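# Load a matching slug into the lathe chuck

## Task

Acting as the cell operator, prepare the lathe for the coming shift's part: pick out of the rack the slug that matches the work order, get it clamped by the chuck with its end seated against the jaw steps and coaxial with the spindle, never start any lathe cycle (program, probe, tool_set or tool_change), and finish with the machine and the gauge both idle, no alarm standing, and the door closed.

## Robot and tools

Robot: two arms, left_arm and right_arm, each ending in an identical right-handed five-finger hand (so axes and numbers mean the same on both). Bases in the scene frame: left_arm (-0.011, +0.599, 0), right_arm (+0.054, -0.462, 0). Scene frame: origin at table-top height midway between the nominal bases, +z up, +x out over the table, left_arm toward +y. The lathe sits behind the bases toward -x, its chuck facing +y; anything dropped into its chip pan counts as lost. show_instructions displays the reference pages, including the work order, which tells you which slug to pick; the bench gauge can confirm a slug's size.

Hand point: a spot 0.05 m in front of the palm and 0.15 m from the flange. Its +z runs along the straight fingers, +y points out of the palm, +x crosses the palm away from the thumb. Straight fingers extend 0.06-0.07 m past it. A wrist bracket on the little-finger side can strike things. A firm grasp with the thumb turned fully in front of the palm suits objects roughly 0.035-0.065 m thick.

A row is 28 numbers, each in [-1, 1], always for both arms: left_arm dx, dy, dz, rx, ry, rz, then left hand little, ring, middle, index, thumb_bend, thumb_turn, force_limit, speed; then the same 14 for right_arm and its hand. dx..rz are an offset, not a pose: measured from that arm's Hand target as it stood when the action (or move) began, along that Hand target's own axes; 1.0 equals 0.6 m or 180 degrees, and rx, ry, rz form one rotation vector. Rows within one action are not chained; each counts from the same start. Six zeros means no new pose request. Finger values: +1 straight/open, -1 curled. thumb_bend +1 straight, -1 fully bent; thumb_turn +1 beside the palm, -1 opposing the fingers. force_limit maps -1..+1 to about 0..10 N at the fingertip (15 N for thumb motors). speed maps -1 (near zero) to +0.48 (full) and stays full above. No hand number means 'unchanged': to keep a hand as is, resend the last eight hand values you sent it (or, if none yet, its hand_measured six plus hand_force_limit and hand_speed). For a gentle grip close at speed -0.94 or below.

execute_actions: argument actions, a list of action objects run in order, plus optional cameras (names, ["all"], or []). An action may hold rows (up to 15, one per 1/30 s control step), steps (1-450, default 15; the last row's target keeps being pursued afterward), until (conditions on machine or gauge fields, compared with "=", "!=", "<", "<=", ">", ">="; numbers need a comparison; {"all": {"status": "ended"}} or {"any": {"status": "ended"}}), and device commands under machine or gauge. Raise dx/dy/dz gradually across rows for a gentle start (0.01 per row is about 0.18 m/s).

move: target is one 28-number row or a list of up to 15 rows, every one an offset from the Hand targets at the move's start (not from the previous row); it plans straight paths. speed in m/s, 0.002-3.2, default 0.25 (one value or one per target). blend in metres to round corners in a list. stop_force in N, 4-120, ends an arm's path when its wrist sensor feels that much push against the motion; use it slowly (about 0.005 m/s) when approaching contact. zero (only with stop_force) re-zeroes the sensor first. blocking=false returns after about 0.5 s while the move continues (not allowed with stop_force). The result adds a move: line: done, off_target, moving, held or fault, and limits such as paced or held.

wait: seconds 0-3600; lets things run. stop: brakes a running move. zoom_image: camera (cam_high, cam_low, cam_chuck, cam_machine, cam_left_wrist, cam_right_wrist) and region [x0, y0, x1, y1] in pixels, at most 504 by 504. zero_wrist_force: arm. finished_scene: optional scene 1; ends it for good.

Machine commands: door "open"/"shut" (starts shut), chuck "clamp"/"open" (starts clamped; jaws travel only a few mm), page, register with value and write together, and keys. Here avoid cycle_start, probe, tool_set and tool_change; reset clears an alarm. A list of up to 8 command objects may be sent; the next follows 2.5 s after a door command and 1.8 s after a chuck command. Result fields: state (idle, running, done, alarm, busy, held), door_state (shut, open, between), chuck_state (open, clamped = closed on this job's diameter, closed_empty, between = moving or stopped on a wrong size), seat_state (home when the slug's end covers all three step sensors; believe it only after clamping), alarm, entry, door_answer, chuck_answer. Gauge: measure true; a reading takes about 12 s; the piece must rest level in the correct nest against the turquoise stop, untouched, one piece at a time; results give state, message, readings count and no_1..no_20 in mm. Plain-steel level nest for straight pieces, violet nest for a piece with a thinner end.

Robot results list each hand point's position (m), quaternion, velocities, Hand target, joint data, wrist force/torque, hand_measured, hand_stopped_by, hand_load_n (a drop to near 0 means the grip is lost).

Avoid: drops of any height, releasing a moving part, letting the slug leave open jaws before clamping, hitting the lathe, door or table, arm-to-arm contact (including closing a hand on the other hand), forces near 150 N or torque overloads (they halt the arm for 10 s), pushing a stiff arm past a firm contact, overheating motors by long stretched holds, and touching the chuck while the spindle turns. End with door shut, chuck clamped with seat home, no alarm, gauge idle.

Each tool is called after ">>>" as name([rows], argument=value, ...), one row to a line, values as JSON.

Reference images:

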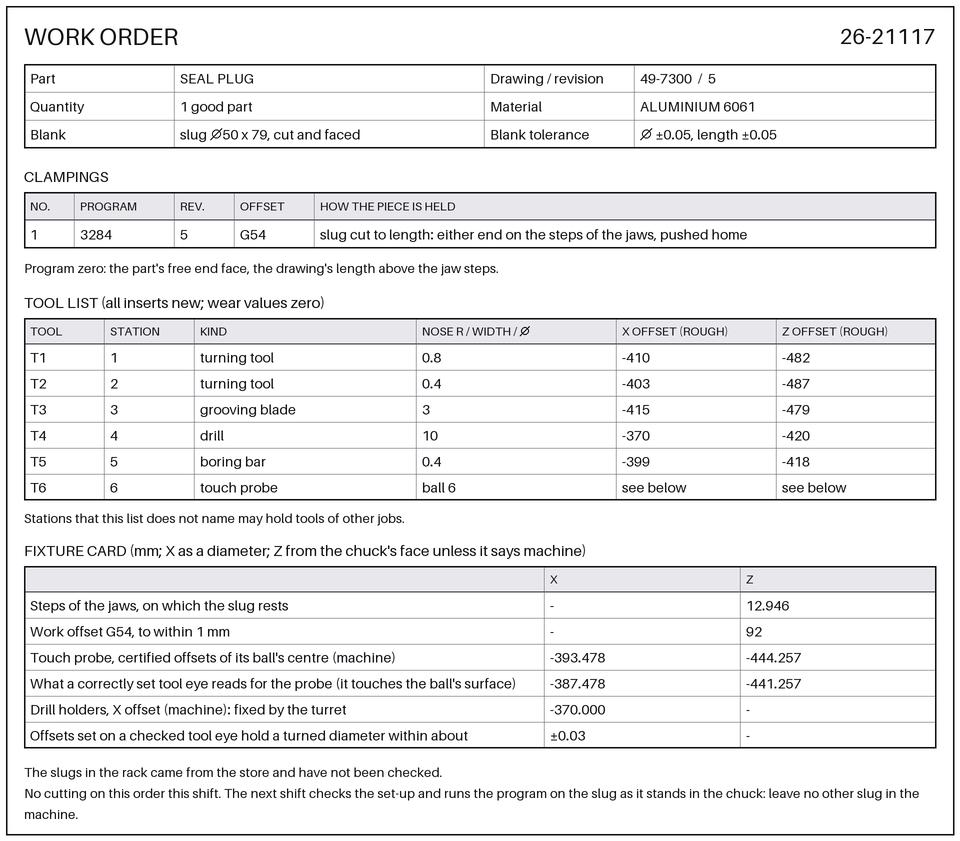

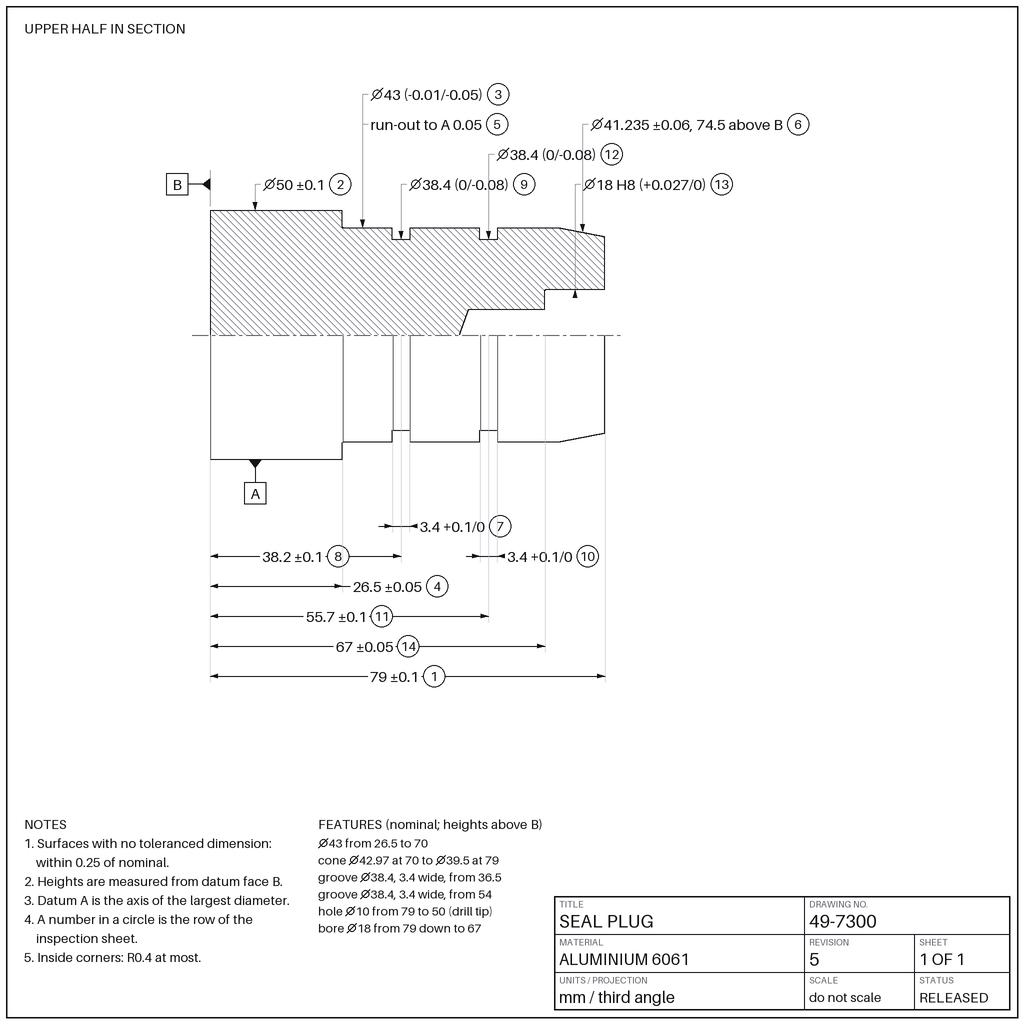

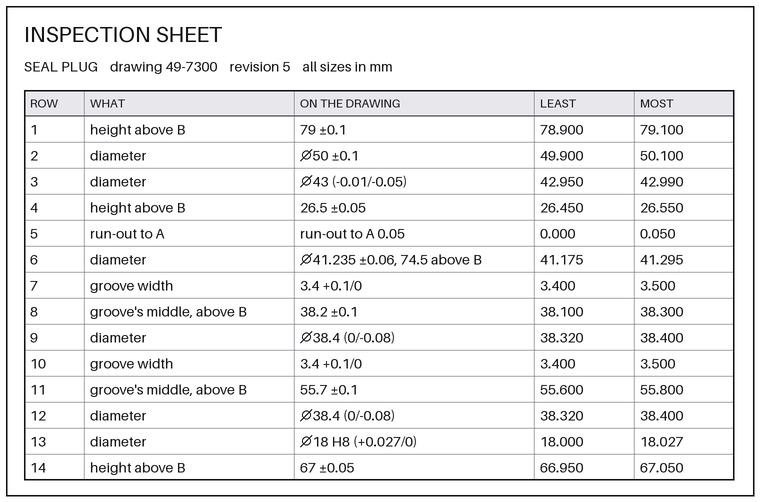

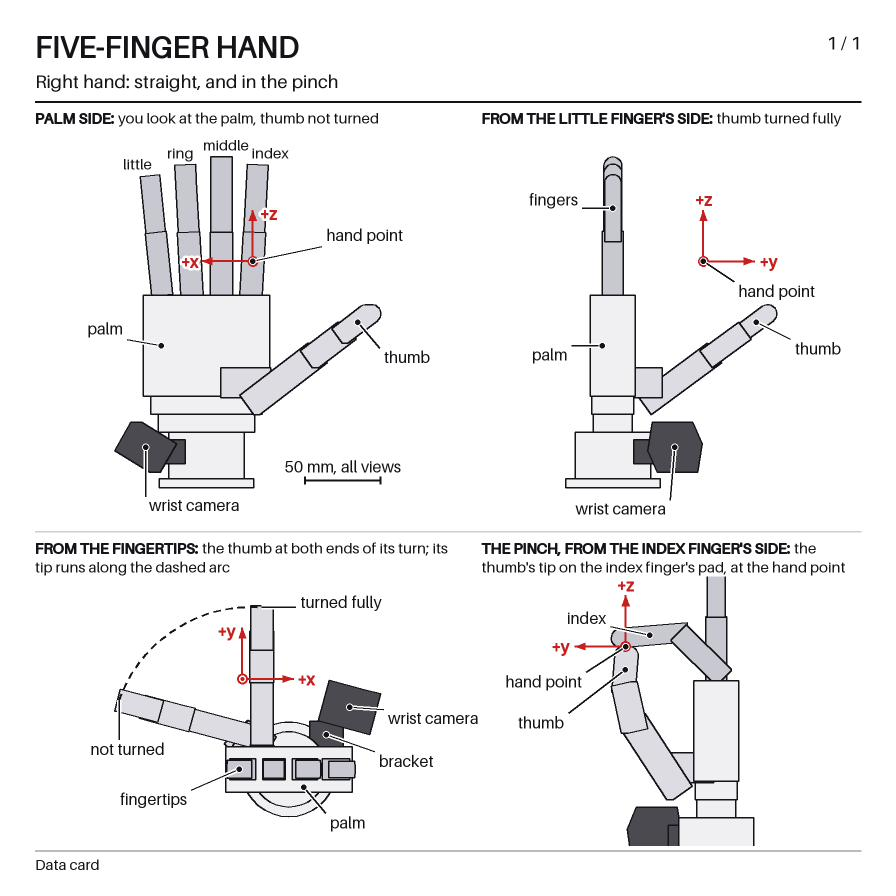

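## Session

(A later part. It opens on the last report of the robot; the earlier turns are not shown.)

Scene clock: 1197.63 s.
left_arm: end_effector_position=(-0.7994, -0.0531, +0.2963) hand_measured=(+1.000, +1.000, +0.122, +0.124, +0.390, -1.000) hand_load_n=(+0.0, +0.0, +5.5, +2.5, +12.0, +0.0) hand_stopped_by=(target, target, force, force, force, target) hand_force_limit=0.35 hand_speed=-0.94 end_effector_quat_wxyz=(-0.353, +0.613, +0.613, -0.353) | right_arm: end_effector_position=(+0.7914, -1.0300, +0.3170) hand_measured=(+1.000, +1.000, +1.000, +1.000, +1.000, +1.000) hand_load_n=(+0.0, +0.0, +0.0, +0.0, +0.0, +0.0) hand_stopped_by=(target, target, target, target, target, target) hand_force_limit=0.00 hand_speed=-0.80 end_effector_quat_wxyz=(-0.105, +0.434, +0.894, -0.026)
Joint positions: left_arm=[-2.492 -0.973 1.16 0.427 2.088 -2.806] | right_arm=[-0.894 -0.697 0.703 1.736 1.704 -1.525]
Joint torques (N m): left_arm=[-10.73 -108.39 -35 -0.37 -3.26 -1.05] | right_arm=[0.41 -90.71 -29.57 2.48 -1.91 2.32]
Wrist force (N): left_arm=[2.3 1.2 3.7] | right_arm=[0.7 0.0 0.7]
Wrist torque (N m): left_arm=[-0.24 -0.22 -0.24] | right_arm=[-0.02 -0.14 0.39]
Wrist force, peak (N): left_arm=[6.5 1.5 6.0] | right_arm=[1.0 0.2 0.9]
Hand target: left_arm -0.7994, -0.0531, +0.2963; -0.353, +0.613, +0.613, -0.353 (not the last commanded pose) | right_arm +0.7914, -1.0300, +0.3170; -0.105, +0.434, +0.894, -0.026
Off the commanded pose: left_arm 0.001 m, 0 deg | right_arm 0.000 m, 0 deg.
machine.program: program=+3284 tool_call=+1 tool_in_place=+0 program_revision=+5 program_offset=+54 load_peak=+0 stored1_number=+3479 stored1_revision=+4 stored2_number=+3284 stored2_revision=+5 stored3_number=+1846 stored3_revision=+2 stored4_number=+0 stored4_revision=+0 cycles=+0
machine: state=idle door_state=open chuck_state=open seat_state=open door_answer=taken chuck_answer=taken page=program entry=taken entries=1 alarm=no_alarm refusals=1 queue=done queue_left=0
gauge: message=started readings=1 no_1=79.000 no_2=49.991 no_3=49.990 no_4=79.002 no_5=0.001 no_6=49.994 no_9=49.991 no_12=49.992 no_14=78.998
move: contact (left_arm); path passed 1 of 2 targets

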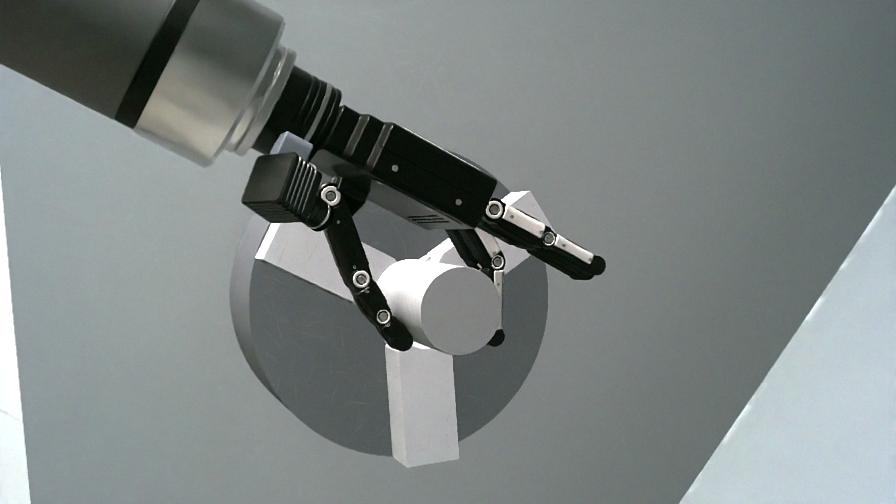

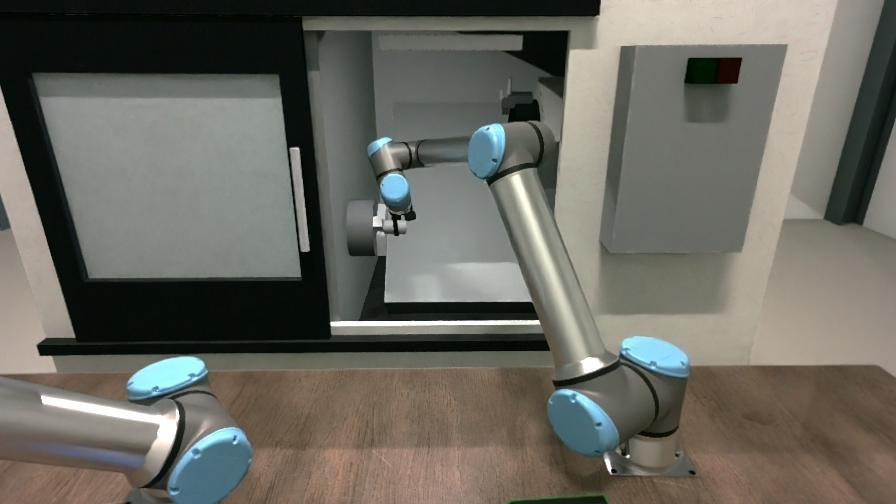

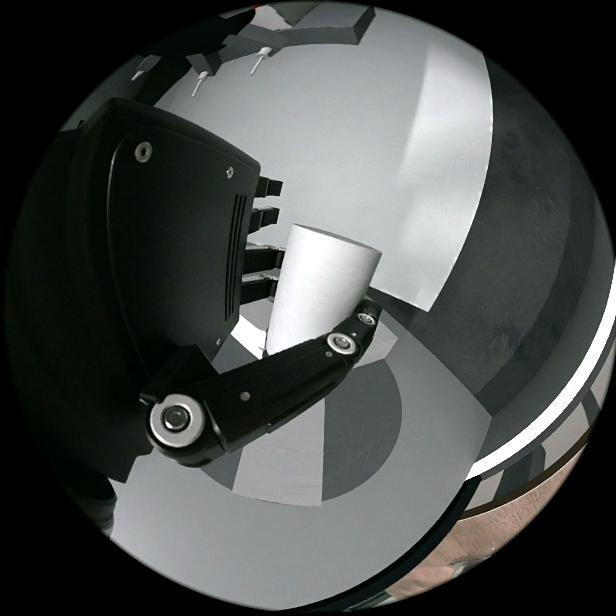

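>>> move(target=[0.0012, -0.002, -0.0033, 0,0.0111,-0.0065, 1,1,-0.1,-0.1,0.1,-1,0.35,-0.94, 0,0,0,0,0,0, 1,1,1,1,1,1,0,-0.8], speed=0.01, cameras=["cam_chuck", "cam_machine", "cam_left_wrist"])

>>> zoom_image(camera="cam_chuck", region=[360, 240, 520, 360])

>>> zoom_image(camera="cam_machine", region=[360, 195, 420, 255])

>>> zoom_image(camera="cam_left_wrist", region=[230, 200, 430, 400])

Scene clock: 1243.80 s.
left_arm: end_effector_position=(-0.7983, -0.0524, +0.2983) hand_measured=(+1.000, +1.000, +0.122, +0.124, +0.390, -1.000) hand_load_n=(+0.0, +0.0, +6.0, +2.0, +12.0, -0.5) hand_stopped_by=(target, target, force, force, force, target) hand_force_limit=0.35 hand_speed=-0.94 end_effector_quat_wxyz=(-0.367, +0.612, +0.613, -0.339) | right_arm: end_effector_position=(+0.7914, -1.0300, +0.3170) hand_measured=(+1.000, +1.000, +1.000, +1.000, +1.000, +1.000) hand_load_n=(+0.0, +0.0, +0.0, +0.0, +0.0, +0.0) hand_stopped_by=(target, target, target, target, target, target) hand_force_limit=0.00 hand_speed=-0.80 end_effector_quat_wxyz=(-0.105, +0.434, +0.894, -0.026)
Joint positions: left_arm=[-2.482 -0.96 1.136 0.456 2.13 -2.812] | right_arm=[-0.894 -0.697 0.703 1.736 1.704 -1.525]
Joint torques (N m): left_arm=[10.19 -99.86 -45.84 -0.93 -1.81 -1.22] | right_arm=[1.58 -90.23 -29.56 2.22 -1.89 1.96]
Wrist force (N): left_arm=[7.1 2.4 5.6] | right_arm=[0.6 0.2 0.7]
Wrist torque (N m): left_arm=[-0.22 -0.26 -0.12] | right_arm=[0.00 -0.12 0.39]
Wrist force, peak (N): left_arm=[7.4 2.6 5.8] | right_arm=[1.0 0.0 0.9]
Hand target: left_arm -0.7983, -0.0524, +0.2983; -0.367, +0.612, +0.613, -0.339 | right_arm +0.7914, -1.0300, +0.3170; -0.105, +0.434, +0.894, -0.026
Off the commanded pose: left_arm 0.000 m, 0 deg | right_arm 0.000 m, 0 deg.
machine.program: program=+3284 tool_call=+1 tool_in_place=+0 program_revision=+5 program_offset=+54 load_peak=+0 stored1_number=+3479 stored1_revision=+4 stored2_number=+3284 stored2_revision=+5 stored3_number=+1846 stored3_revision=+2 stored4_number=+0 stored4_revision=+0 cycles=+0
machine: state=idle door_state=open chuck_state=open seat_state=open door_answer=taken chuck_answer=taken page=program entry=taken entries=1 alarm=no_alarm refusals=1 queue=done queue_left=0
gauge: message=started readings=1 no_1=79.000 no_2=49.991 no_3=49.990 no_4=79.002 no_5=0.001 no_6=49.994 no_9=49.991 no_12=49.992 no_14=78.998
move: done

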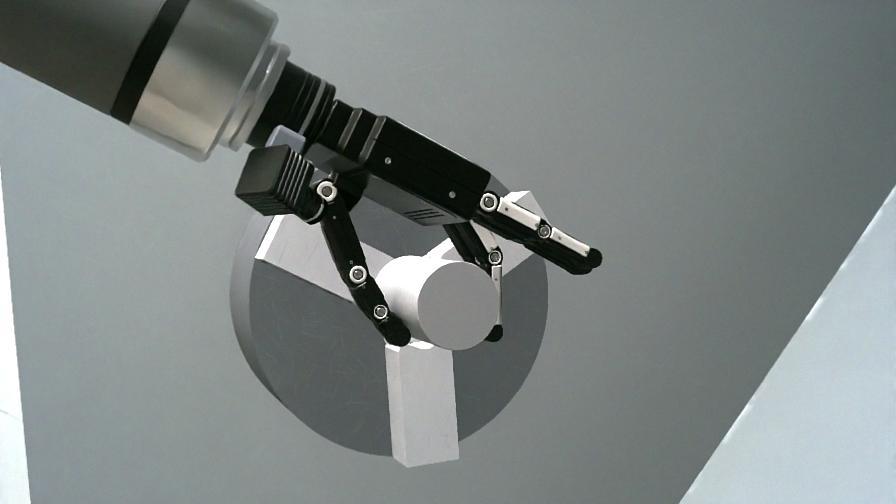

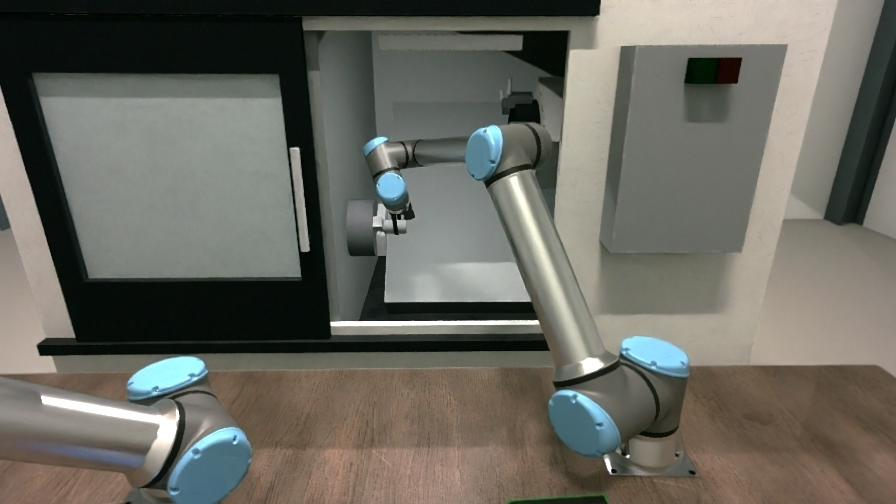

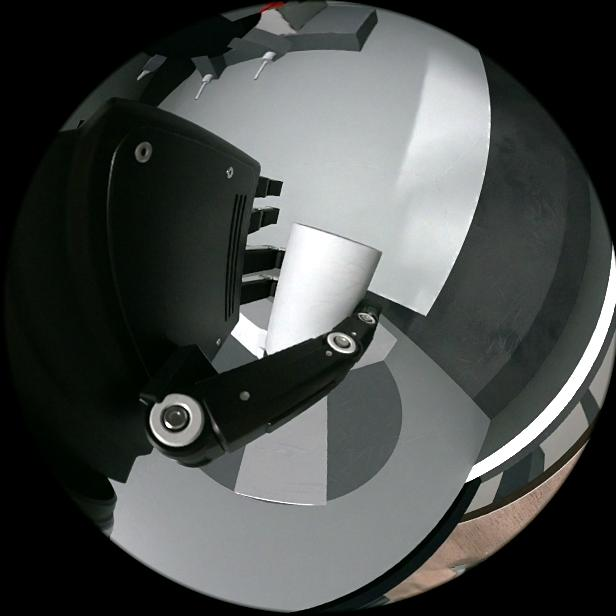

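Scaled by 3.150 from the camera's image (finer frame: 1280x720).

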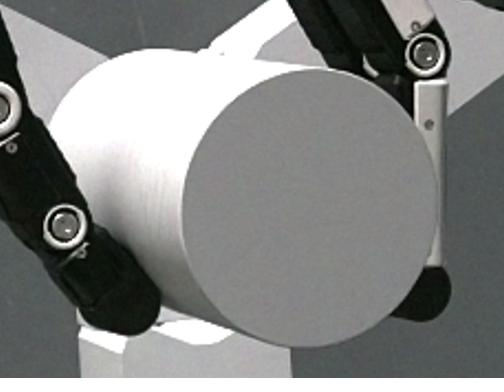

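Scaled by 8.400 from the camera's image (finer frame: 1280x720).

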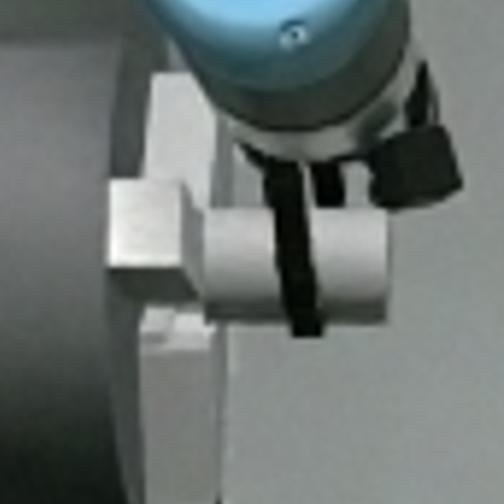

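Scaled by 2.520 from the camera's image (finer frame: 880x880).

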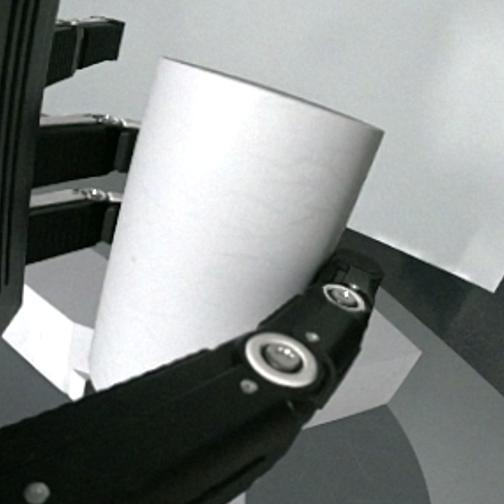

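>>> zoom_image(camera="cam_left_wrist", region=[225, 300, 305, 380])

>>> zoom_image(camera="cam_chuck", region=[370, 240, 450, 360])

Scaled by 6.300 from the camera's image (finer frame: 880x880).

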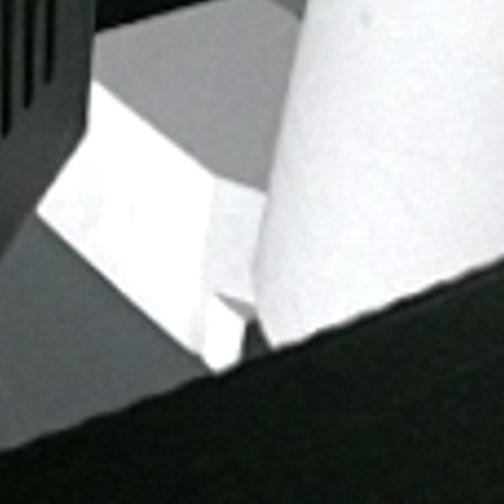

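Scaled by 4.200 from the camera's image (finer frame: 1280x720).

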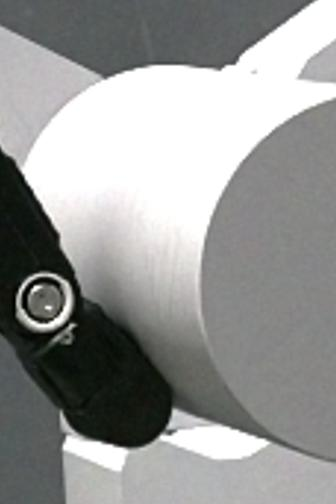

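>>> execute_actions([
  {"rows": [[0,0,0,0,0,0, 1,1,-0.1,-0.1,0.40,-1,-0.2,-0.94, 0,0,0,0,0,0, 1,1,1,1,1,1,0,-0.8]], "steps": 20},
  {"machine": {"chuck": "clamp"}, "steps": 90, "until": {"machine": {"chuck_state": ["!=", "open"]}}},
  {"steps": 60},
], cameras=["cam_chuck", "cam_machine", "cam_left_wrist"])

Scene clock: 1316.87 s.
left_arm: end_effector_position=(-0.7983, -0.0524, +0.2983) hand_measured=(+1.000, +1.000, +0.122, +0.124, +0.404, -1.000) hand_load_n=(+0.0, +0.0, +5.0, +1.0, +11.0, +0.0) hand_stopped_by=(target, target, force, force, force, target) hand_force_limit=-0.20 hand_speed=-0.94 end_effector_quat_wxyz=(-0.367, +0.612, +0.613, -0.339) | right_arm: end_effector_position=(+0.7914, -1.0300, +0.3170) hand_measured=(+1.000, +1.000, +1.000, +1.000, +1.000, +1.000) hand_load_n=(+0.0, +0.0, +0.5, +0.0, +0.0, +0.0) hand_stopped_by=(target, target, target, target, target, target) hand_force_limit=0.00 hand_speed=-0.80 end_effector_quat_wxyz=(-0.105, +0.434, +0.894, -0.026)
Joint positions: left_arm=[-2.482 -0.96 1.136 0.456 2.13 -2.812] | right_arm=[-0.894 -0.697 0.703 1.736 1.704 -1.525]
Joint torques (N m): left_arm=[-4.83 -108.65 -50.46 -0.62 -3.24 0.96] | right_arm=[2.31 -91.36 -29.46 1.91 -1.64 1.94]
Wrist force (N): left_arm=[3.2 3.5 2.7] | right_arm=[0.4 0.2 0.7]
Wrist torque (N m): left_arm=[-0.21 -0.23 -0.22] | right_arm=[0.02 -0.08 0.38]
Wrist force, peak (N): left_arm=[6.8 1.3 6.4] | right_arm=[0.8 0.1 1.1]
Hand target: left_arm -0.7983, -0.0524, +0.2983; -0.367, +0.612, +0.613, -0.339 | right_arm +0.7914, -1.0300, +0.3170; -0.105, +0.434, +0.894, -0.026
Off the commanded pose: left_arm 0.000 m, 0 deg | right_arm 0.000 m, 0 deg.
machine.program: program=+3284 tool_call=+1 tool_in_place=+0 program_revision=+5 program_offset=+54 load_peak=+0 stored1_number=+3479 stored1_revision=+4 stored2_number=+3284 stored2_revision=+5 stored3_number=+1846 stored3_revision=+2 stored4_number=+0 stored4_revision=+0 cycles=+0
machine: state=idle door_state=open chuck_state=closed_empty seat_state=open door_answer=taken chuck_answer=taken page=program entry=taken entries=1 alarm=no_alarm refusals=1 queue=done queue_left=0
gauge: message=started readings=1 no_1=79.000 no_2=49.991 no_3=49.990 no_4=79.002 no_5=0.001 no_6=49.994 no_9=49.991 no_12=49.992 no_14=78.998

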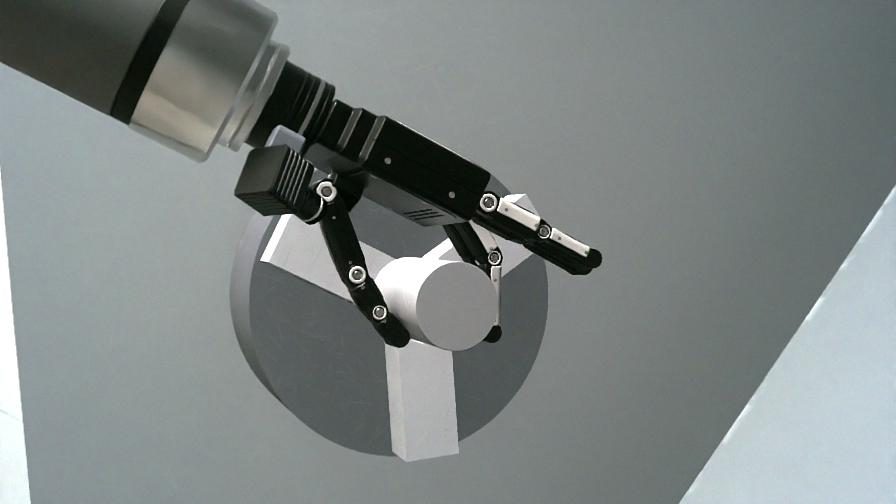

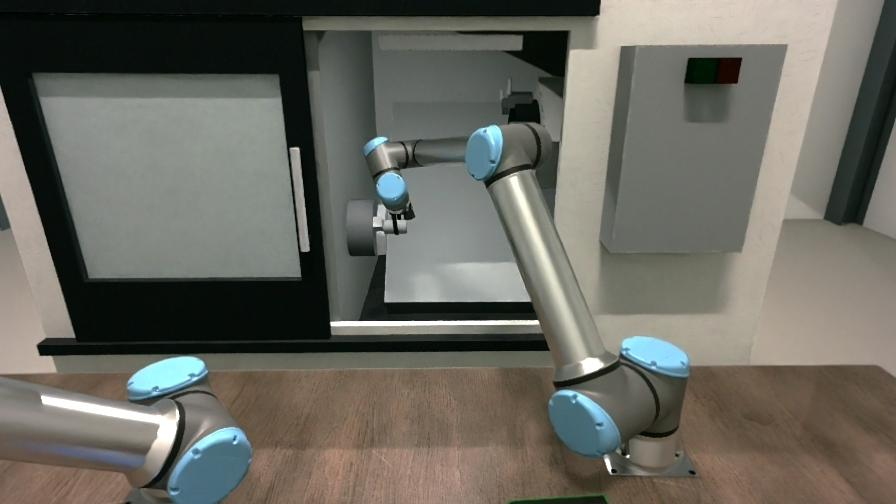

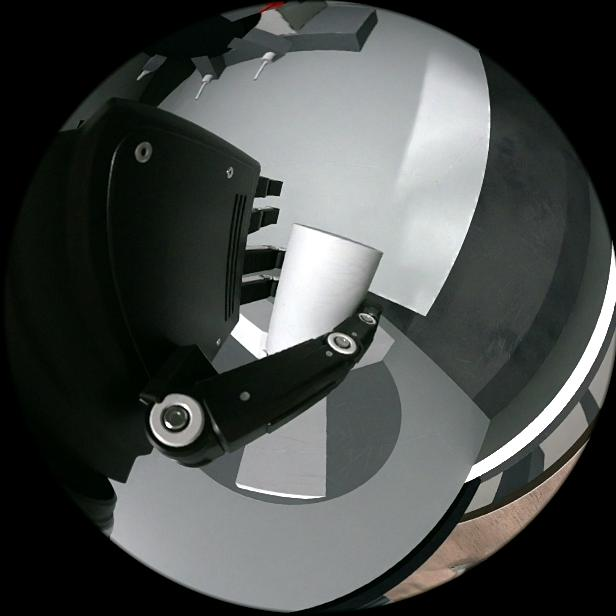

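>>> zoom_image(camera="cam_left_wrist", region=[225, 280, 325, 380])

>>> zoom_image(camera="cam_chuck", region=[360, 240, 520, 360])

>>> zoom_image(camera="cam_machine", region=[370, 200, 415, 245])

Scaled by 5.040 from the camera's image (finer frame: 880x880).

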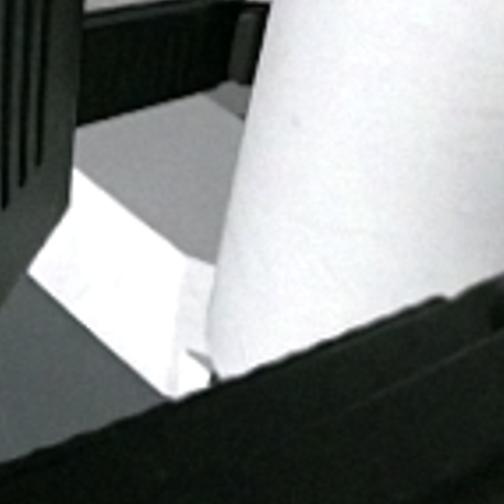

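Scaled by 3.150 from the camera's image (finer frame: 1280x720).

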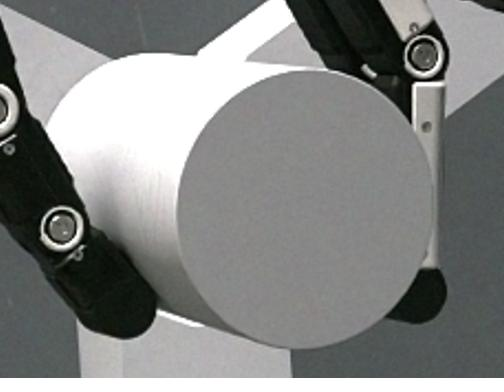

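Scaled by 11.200 from the camera's image (finer frame: 1280x720).

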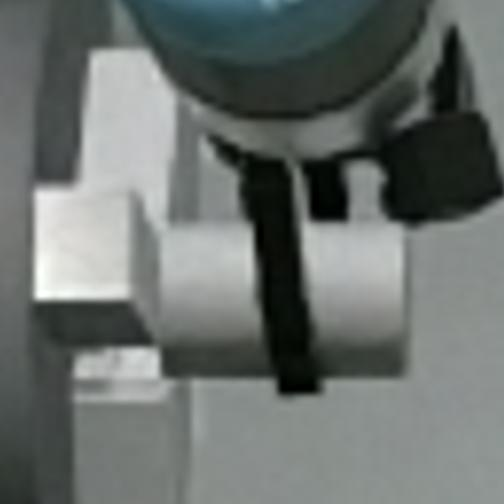

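>>> execute_actions([
  {"machine": {"chuck": "open"}, "steps": 70, "until": {"machine": {"chuck_state": "open"}}},
])

>>> move(target=[0.0333,0,0,0,0,0, 1,1,-0.1,-0.1,0.40,-1,-0.2,-0.94, 0,0,0,0,0,0, 1,1,1,1,1,1,0,-0.8], speed=0.02, cameras=["cam_chuck", "cam_machine", "cam_left_wrist"])

>>> zoom_image(camera="cam_left_wrist", region=[225, 280, 325, 380])

>>> zoom_image(camera="cam_chuck", region=[360, 240, 520, 360])

>>> zoom_image(camera="cam_machine", region=[370, 200, 425, 250])

Scene clock: 1387.37 s.
left_arm: end_effector_position=(-0.7983, -0.0524, +0.2983) hand_measured=(+1.000, +1.000, +0.122, +0.124, +0.404, -1.000) hand_load_n=(+0.0, +0.0, +5.0, +1.5, +10.5, +0.0) hand_stopped_by=(target, target, force, force, force, target) hand_force_limit=-0.20 hand_speed=-0.94 end_effector_quat_wxyz=(-0.367, +0.612, +0.613, -0.339) | right_arm: end_effector_position=(+0.7914, -1.0300, +0.3170) hand_measured=(+1.000, +1.000, +1.000, +1.000, +1.000, +1.000) hand_load_n=(+0.0, +0.0, +0.0, +0.0, +0.0, +0.0) hand_stopped_by=(target, target, target, target, target, target) hand_force_limit=0.00 hand_speed=-0.80 end_effector_quat_wxyz=(-0.105, +0.434, +0.894, -0.026)
Joint positions: left_arm=[-2.482 -0.96 1.136 0.456 2.13 -2.812] | right_arm=[-0.894 -0.697 0.703 1.736 1.704 -1.525]
Joint torques (N m): left_arm=[-4.06 -108.91 -37.13 -0.98 -3.25 -1.66] | right_arm=[3.7 -91.46 -29.5 1.44 -1.66 1.98]
Wrist force (N): left_arm=[2.7 0.8 3.3] | right_arm=[0.7 0.1 0.8]
Wrist torque (N m): left_arm=[-0.28 -0.23 -0.22] | right_arm=[0.00 -0.14 0.39]
Wrist force, peak (N): left_arm=[3.5 3.9 3.1] | right_arm=[0.8 0.5 1.0]
Hand target: left_arm -0.7983, -0.0524, +0.2983; -0.367, +0.612, +0.613, -0.339 | right_arm +0.7914, -1.0300, +0.3170; -0.105, +0.434, +0.894, -0.026
Off the commanded pose: left_arm 0.000 m, 0 deg | right_arm 0.000 m, 0 deg.
machine.program: program=+3284 tool_call=+1 tool_in_place=+0 program_revision=+5 program_offset=+54 load_peak=+0 stored1_number=+3479 stored1_revision=+4 stored2_number=+3284 stored2_revision=+5 stored3_number=+1846 stored3_revision=+2 stored4_number=+0 stored4_revision=+0 cycles=+0
machine: state=idle door_state=open chuck_state=open seat_state=open door_answer=taken chuck_answer=taken page=program entry=taken entries=1 alarm=no_alarm refusals=1 queue=running queue_left=0
gauge: message=started readings=1 no_1=79.000 no_2=49.991 no_3=49.990 no_4=79.002 no_5=0.001 no_6=49.994 no_9=49.991 no_12=49.992 no_14=78.998

Scene clock: 1388.63 s.
left_arm: end_effector_position=(-0.7979, -0.0323, +0.2990) hand_measured=(+1.000, +1.000, +0.122, +0.124, +0.404, -1.000) hand_load_n=(+0.0, +0.0, +4.5, +3.0, +10.5, +1.0) hand_stopped_by=(target, target, force, force, force, target) hand_force_limit=-0.20 hand_speed=-0.94 end_effector_quat_wxyz=(-0.367, +0.612, +0.613, -0.339) end_effector_velocity=(-0.001, -0.001, +0.001) end_effector_angular_velocity=(+0.000, +0.001, +0.000) | right_arm: end_effector_position=(+0.7914, -1.0300, +0.3170) hand_measured=(+1.000, +1.000, +1.000, +1.000, +1.000, +1.000) hand_load_n=(+0.0, +0.0, +0.0, +0.0, +0.0, +0.0) hand_stopped_by=(target, target, target, target, target, target) hand_force_limit=0.00 hand_speed=-0.80 end_effector_quat_wxyz=(-0.105, +0.434, +0.894, -0.026)
Joint positions: left_arm=[-2.501 -0.988 1.179 0.433 2.114 -2.826] | right_arm=[-0.894 -0.697 0.703 1.736 1.704 -1.525]
Joint velocities: left_arm=[0 0.002 -0.005 0.002 0.001 0] | right_arm=[within noise]
Joint torques (N m): left_arm=[10.03 -83.35 -50.97 1.35 0.55 0.63] | right_arm=[2.96 -90.6 -29.77 1.47 -1.71 1.95]
Wrist force (N): left_arm=[0.4 0.9 3.8] | right_arm=[0.5 0.3 0.6]
Wrist torque (N m): left_arm=[-0.23 -0.19 0.00] | right_arm=[0.04 -0.11 0.38]
Wrist force, peak (N): left_arm=[0.5 0.6 4.6] | right_arm=[0.8 0.0 0.9]
Hand target: left_arm -0.7979, -0.0324, +0.2990; -0.367, +0.612, +0.613, -0.339 | right_arm +0.7914, -1.0300, +0.3170; -0.105, +0.434, +0.894, -0.026
Off the commanded pose: left_arm 0.000 m, 0 deg | right_arm 0.000 m, 0 deg.
machine.program: program=+3284 tool_call=+1 tool_in_place=+0 program_revision=+5 program_offset=+54 load_peak=+0 stored1_number=+3479 stored1_revision=+4 stored2_number=+3284 stored2_revision=+5 stored3_number=+1846 stored3_revision=+2 stored4_number=+0 stored4_revision=+0 cycles=+0
machine: state=idle door_state=open chuck_state=open seat_state=open door_answer=taken chuck_answer=taken page=program entry=taken entries=1 alarm=no_alarm refusals=1 queue=done queue_left=0
gauge: message=started readings=1 no_1=79.000 no_2=49.991 no_3=49.990 no_4=79.002 no_5=0.001 no_6=49.994 no_9=49.991 no_12=49.992 no_14=78.998
move: done

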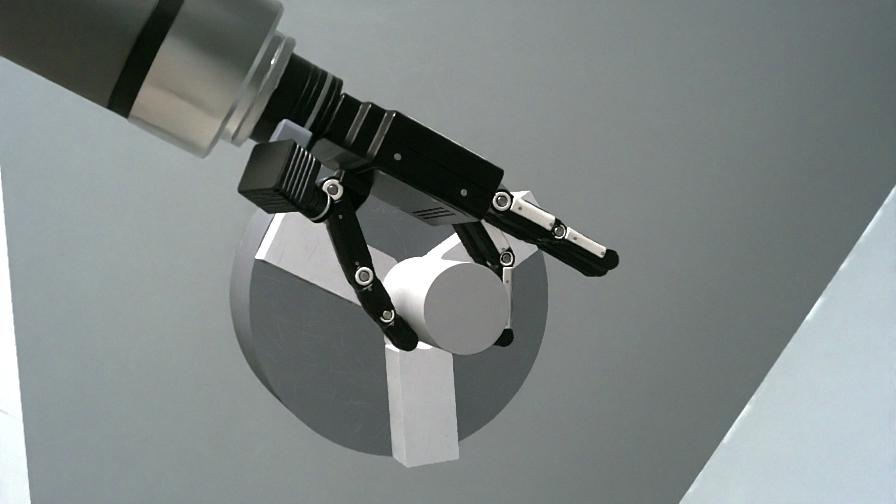

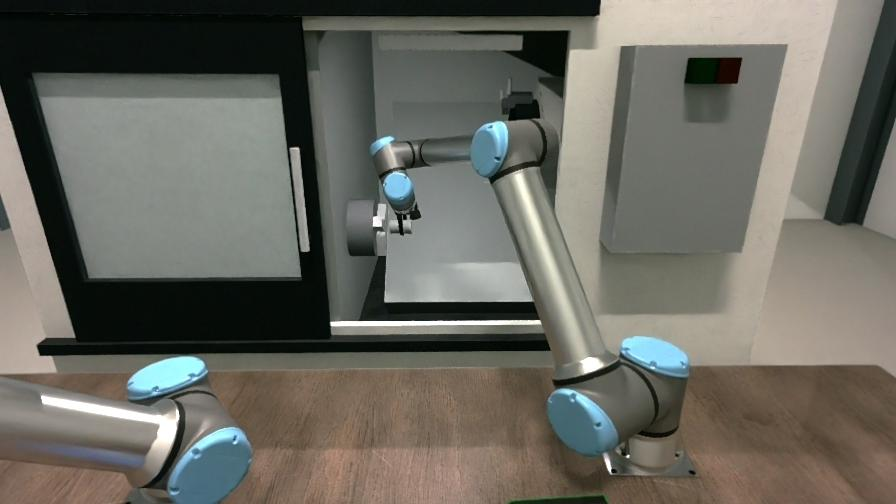

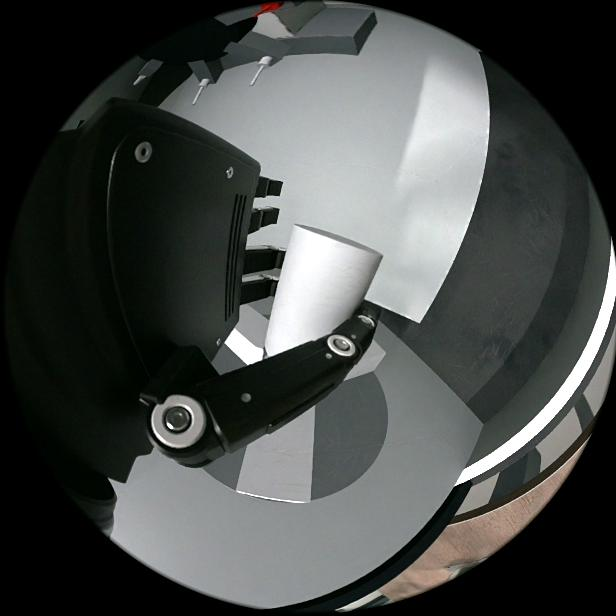

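Scaled by 5.040 from the camera's image (finer frame: 880x880).

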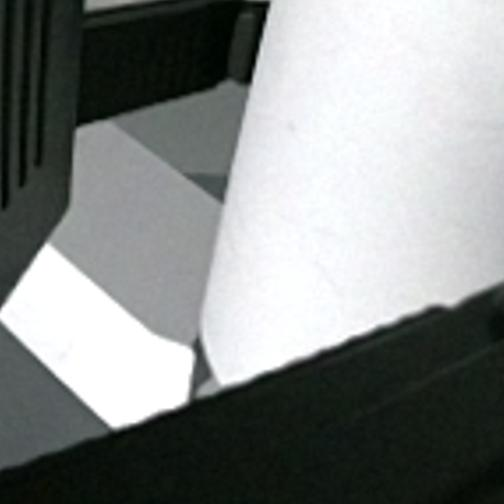

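Scaled by 3.150 from the camera's image (finer frame: 1280x720).

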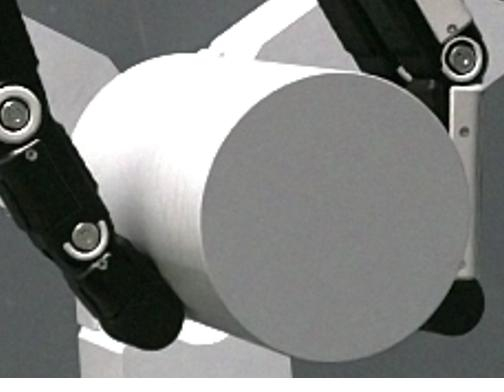

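Scaled by 9.164 from the camera's image (finer frame: 1280x720).

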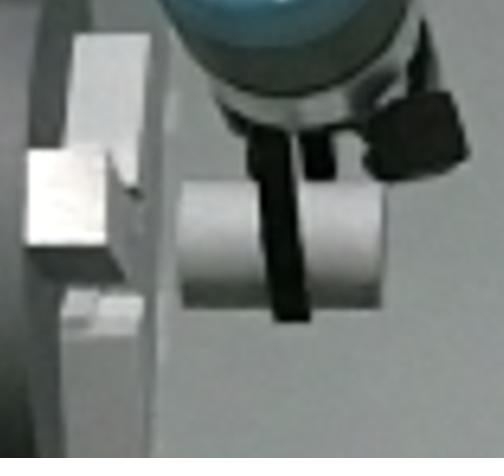

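>>> wait(seconds=0.1, cameras=["cam_chuck","cam_machine","cam_left_wrist"])

Scene clock: 1414.53 s.
left_arm: end_effector_position=(-0.7979, -0.0324, +0.2990) hand_measured=(+1.000, +1.000, +0.122, +0.124, +0.404, -1.000) hand_load_n=(+0.0, +0.0, +4.5, +2.5, +10.5, +1.0) hand_stopped_by=(target, target, force, force, force, target) hand_force_limit=-0.20 hand_speed=-0.94 end_effector_quat_wxyz=(-0.367, +0.612, +0.613, -0.339) | right_arm: end_effector_position=(+0.7914, -1.0300, +0.3170) hand_measured=(+1.000, +1.000, +1.000, +1.000, +1.000, +1.000) hand_load_n=(+0.0, +0.0, +0.0, +0.0, +0.0, +0.0) hand_stopped_by=(target, target, target, target, target, target) hand_force_limit=0.00 hand_speed=-0.80 end_effector_quat_wxyz=(-0.105, +0.434, +0.894, -0.026)
Joint positions: left_arm=[-2.501 -0.988 1.179 0.433 2.114 -2.826] | right_arm=[-0.894 -0.697 0.703 1.736 1.704 -1.525]
Joint torques (N m): left_arm=[11.26 -85.42 -50.88 1.31 4.53 1.54] | right_arm=[4.26 -90.21 -29.92 1.41 -1.77 1.97]
Wrist force (N): left_arm=[0.2 0.8 4.5] | right_arm=[0.4 0.2 0.8]
Wrist torque (N m): left_arm=[-0.28 -0.19 -0.02] | right_arm=[0.02 -0.08 0.37]
Wrist force, peak (N): left_arm=[0.5 0.9 4.6] | right_arm=[0.8 0.1 1.1]
Hand target: left_arm -0.7979, -0.0324, +0.2990; -0.367, +0.612, +0.613, -0.339 | right_arm +0.7914, -1.0300, +0.3170; -0.105, +0.434, +0.894, -0.026
Off the commanded pose: left_arm 0.000 m, 0 deg | right_arm 0.000 m, 0 deg.
machine.program: program=+3284 tool_call=+1 tool_in_place=+0 program_revision=+5 program_offset=+54 load_peak=+0 stored1_number=+3479 stored1_revision=+4 stored2_number=+3284 stored2_revision=+5 stored3_number=+1846 stored3_revision=+2 stored4_number=+0 stored4_revision=+0 cycles=+0
machine: state=idle door_state=open chuck_state=open seat_state=open door_answer=taken chuck_answer=taken page=program entry=taken entries=1 alarm=no_alarm refusals=1 queue=done queue_left=0
gauge: message=started readings=1 no_1=79.000 no_2=49.991 no_3=49.990 no_4=79.002 no_5=0.001 no_6=49.994 no_9=49.991 no_12=49.992 no_14=78.998
wait: 0.10 s; at rest from the start

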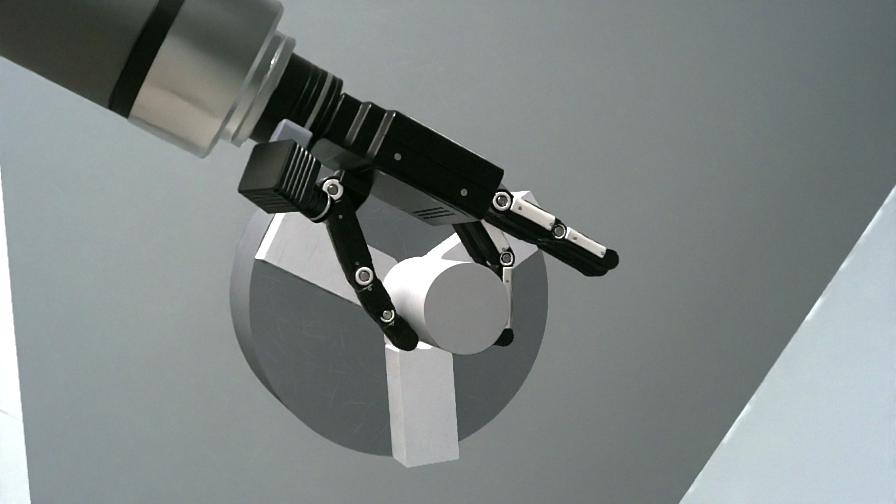

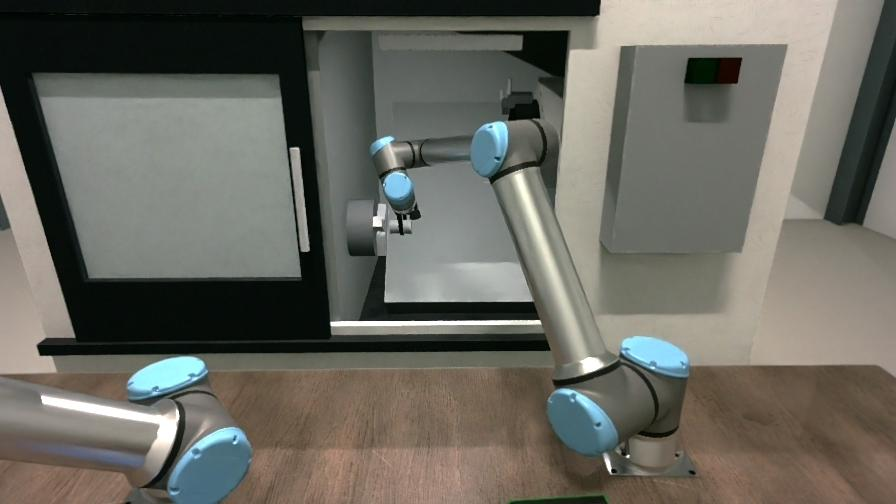

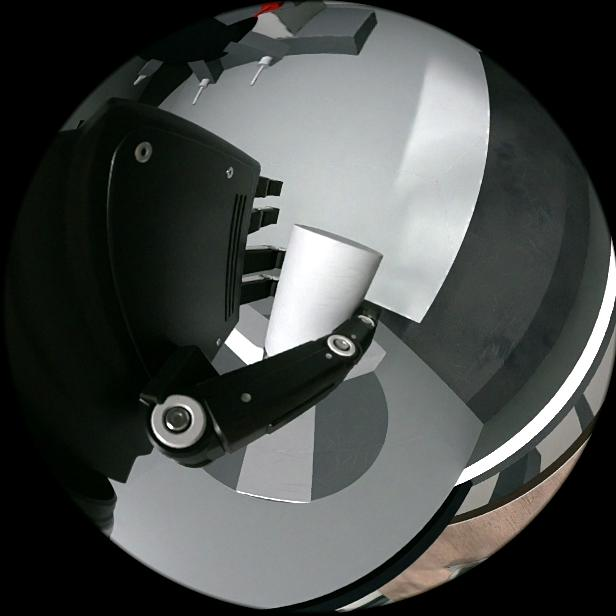

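>>> zoom_image(camera="cam_chuck", region=[350, 220, 550, 380])

>>> zoom_image(camera="cam_machine", region=[340, 180, 440, 270])

Scaled by 2.520 from the camera's image (finer frame: 1280x720).

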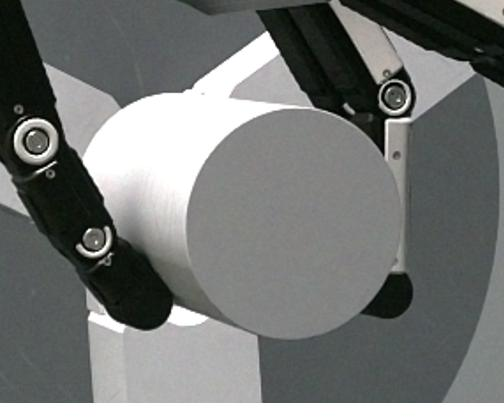

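Scaled by 5.040 from the camera's image (finer frame: 1280x720).

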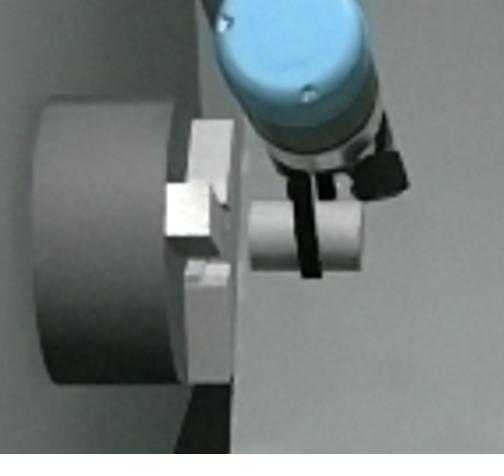

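>>> zoom_image(camera="cam_machine", region=[370, 205, 420, 245])

>>> zoom_image(camera="cam_machine", region=[300, 0, 620, 360])

>>> zoom_image(camera="cam_chuck", region=[380, 380, 480, 480])

>>> zoom_image(camera="cam_chuck", region=[220, 130, 400, 310])

Scaled by 10.080 from the camera's image (finer frame: 1280x720).

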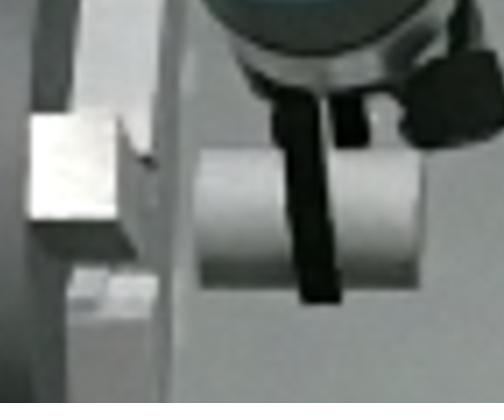

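Scaled by 1.400 from the camera's image (finer frame: 1280x720).

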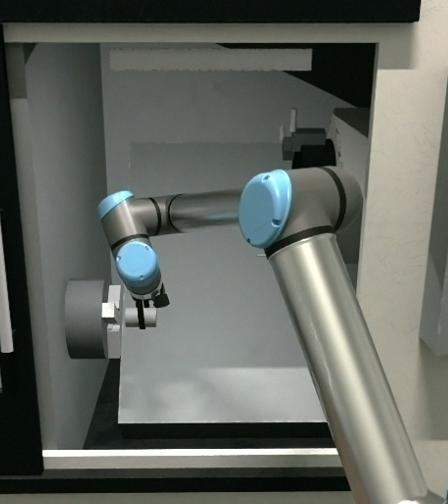

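Scaled by 5.040 from the camera's image (finer frame: 1280x720).

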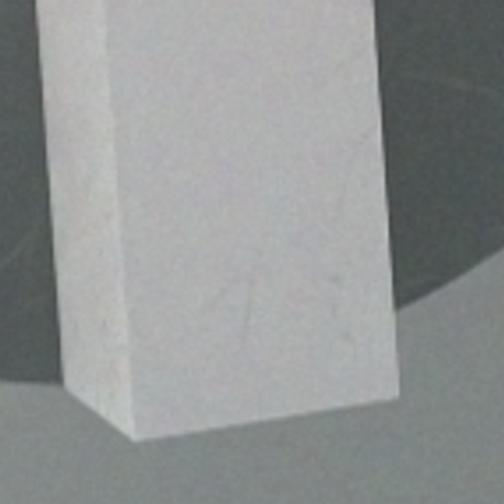

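Scaled by 2.800 from the camera's image (finer frame: 1280x720).

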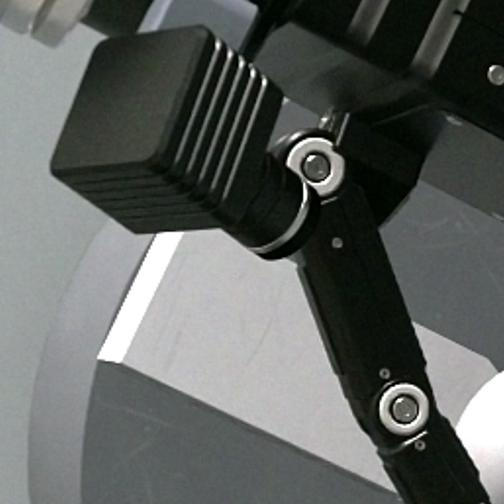

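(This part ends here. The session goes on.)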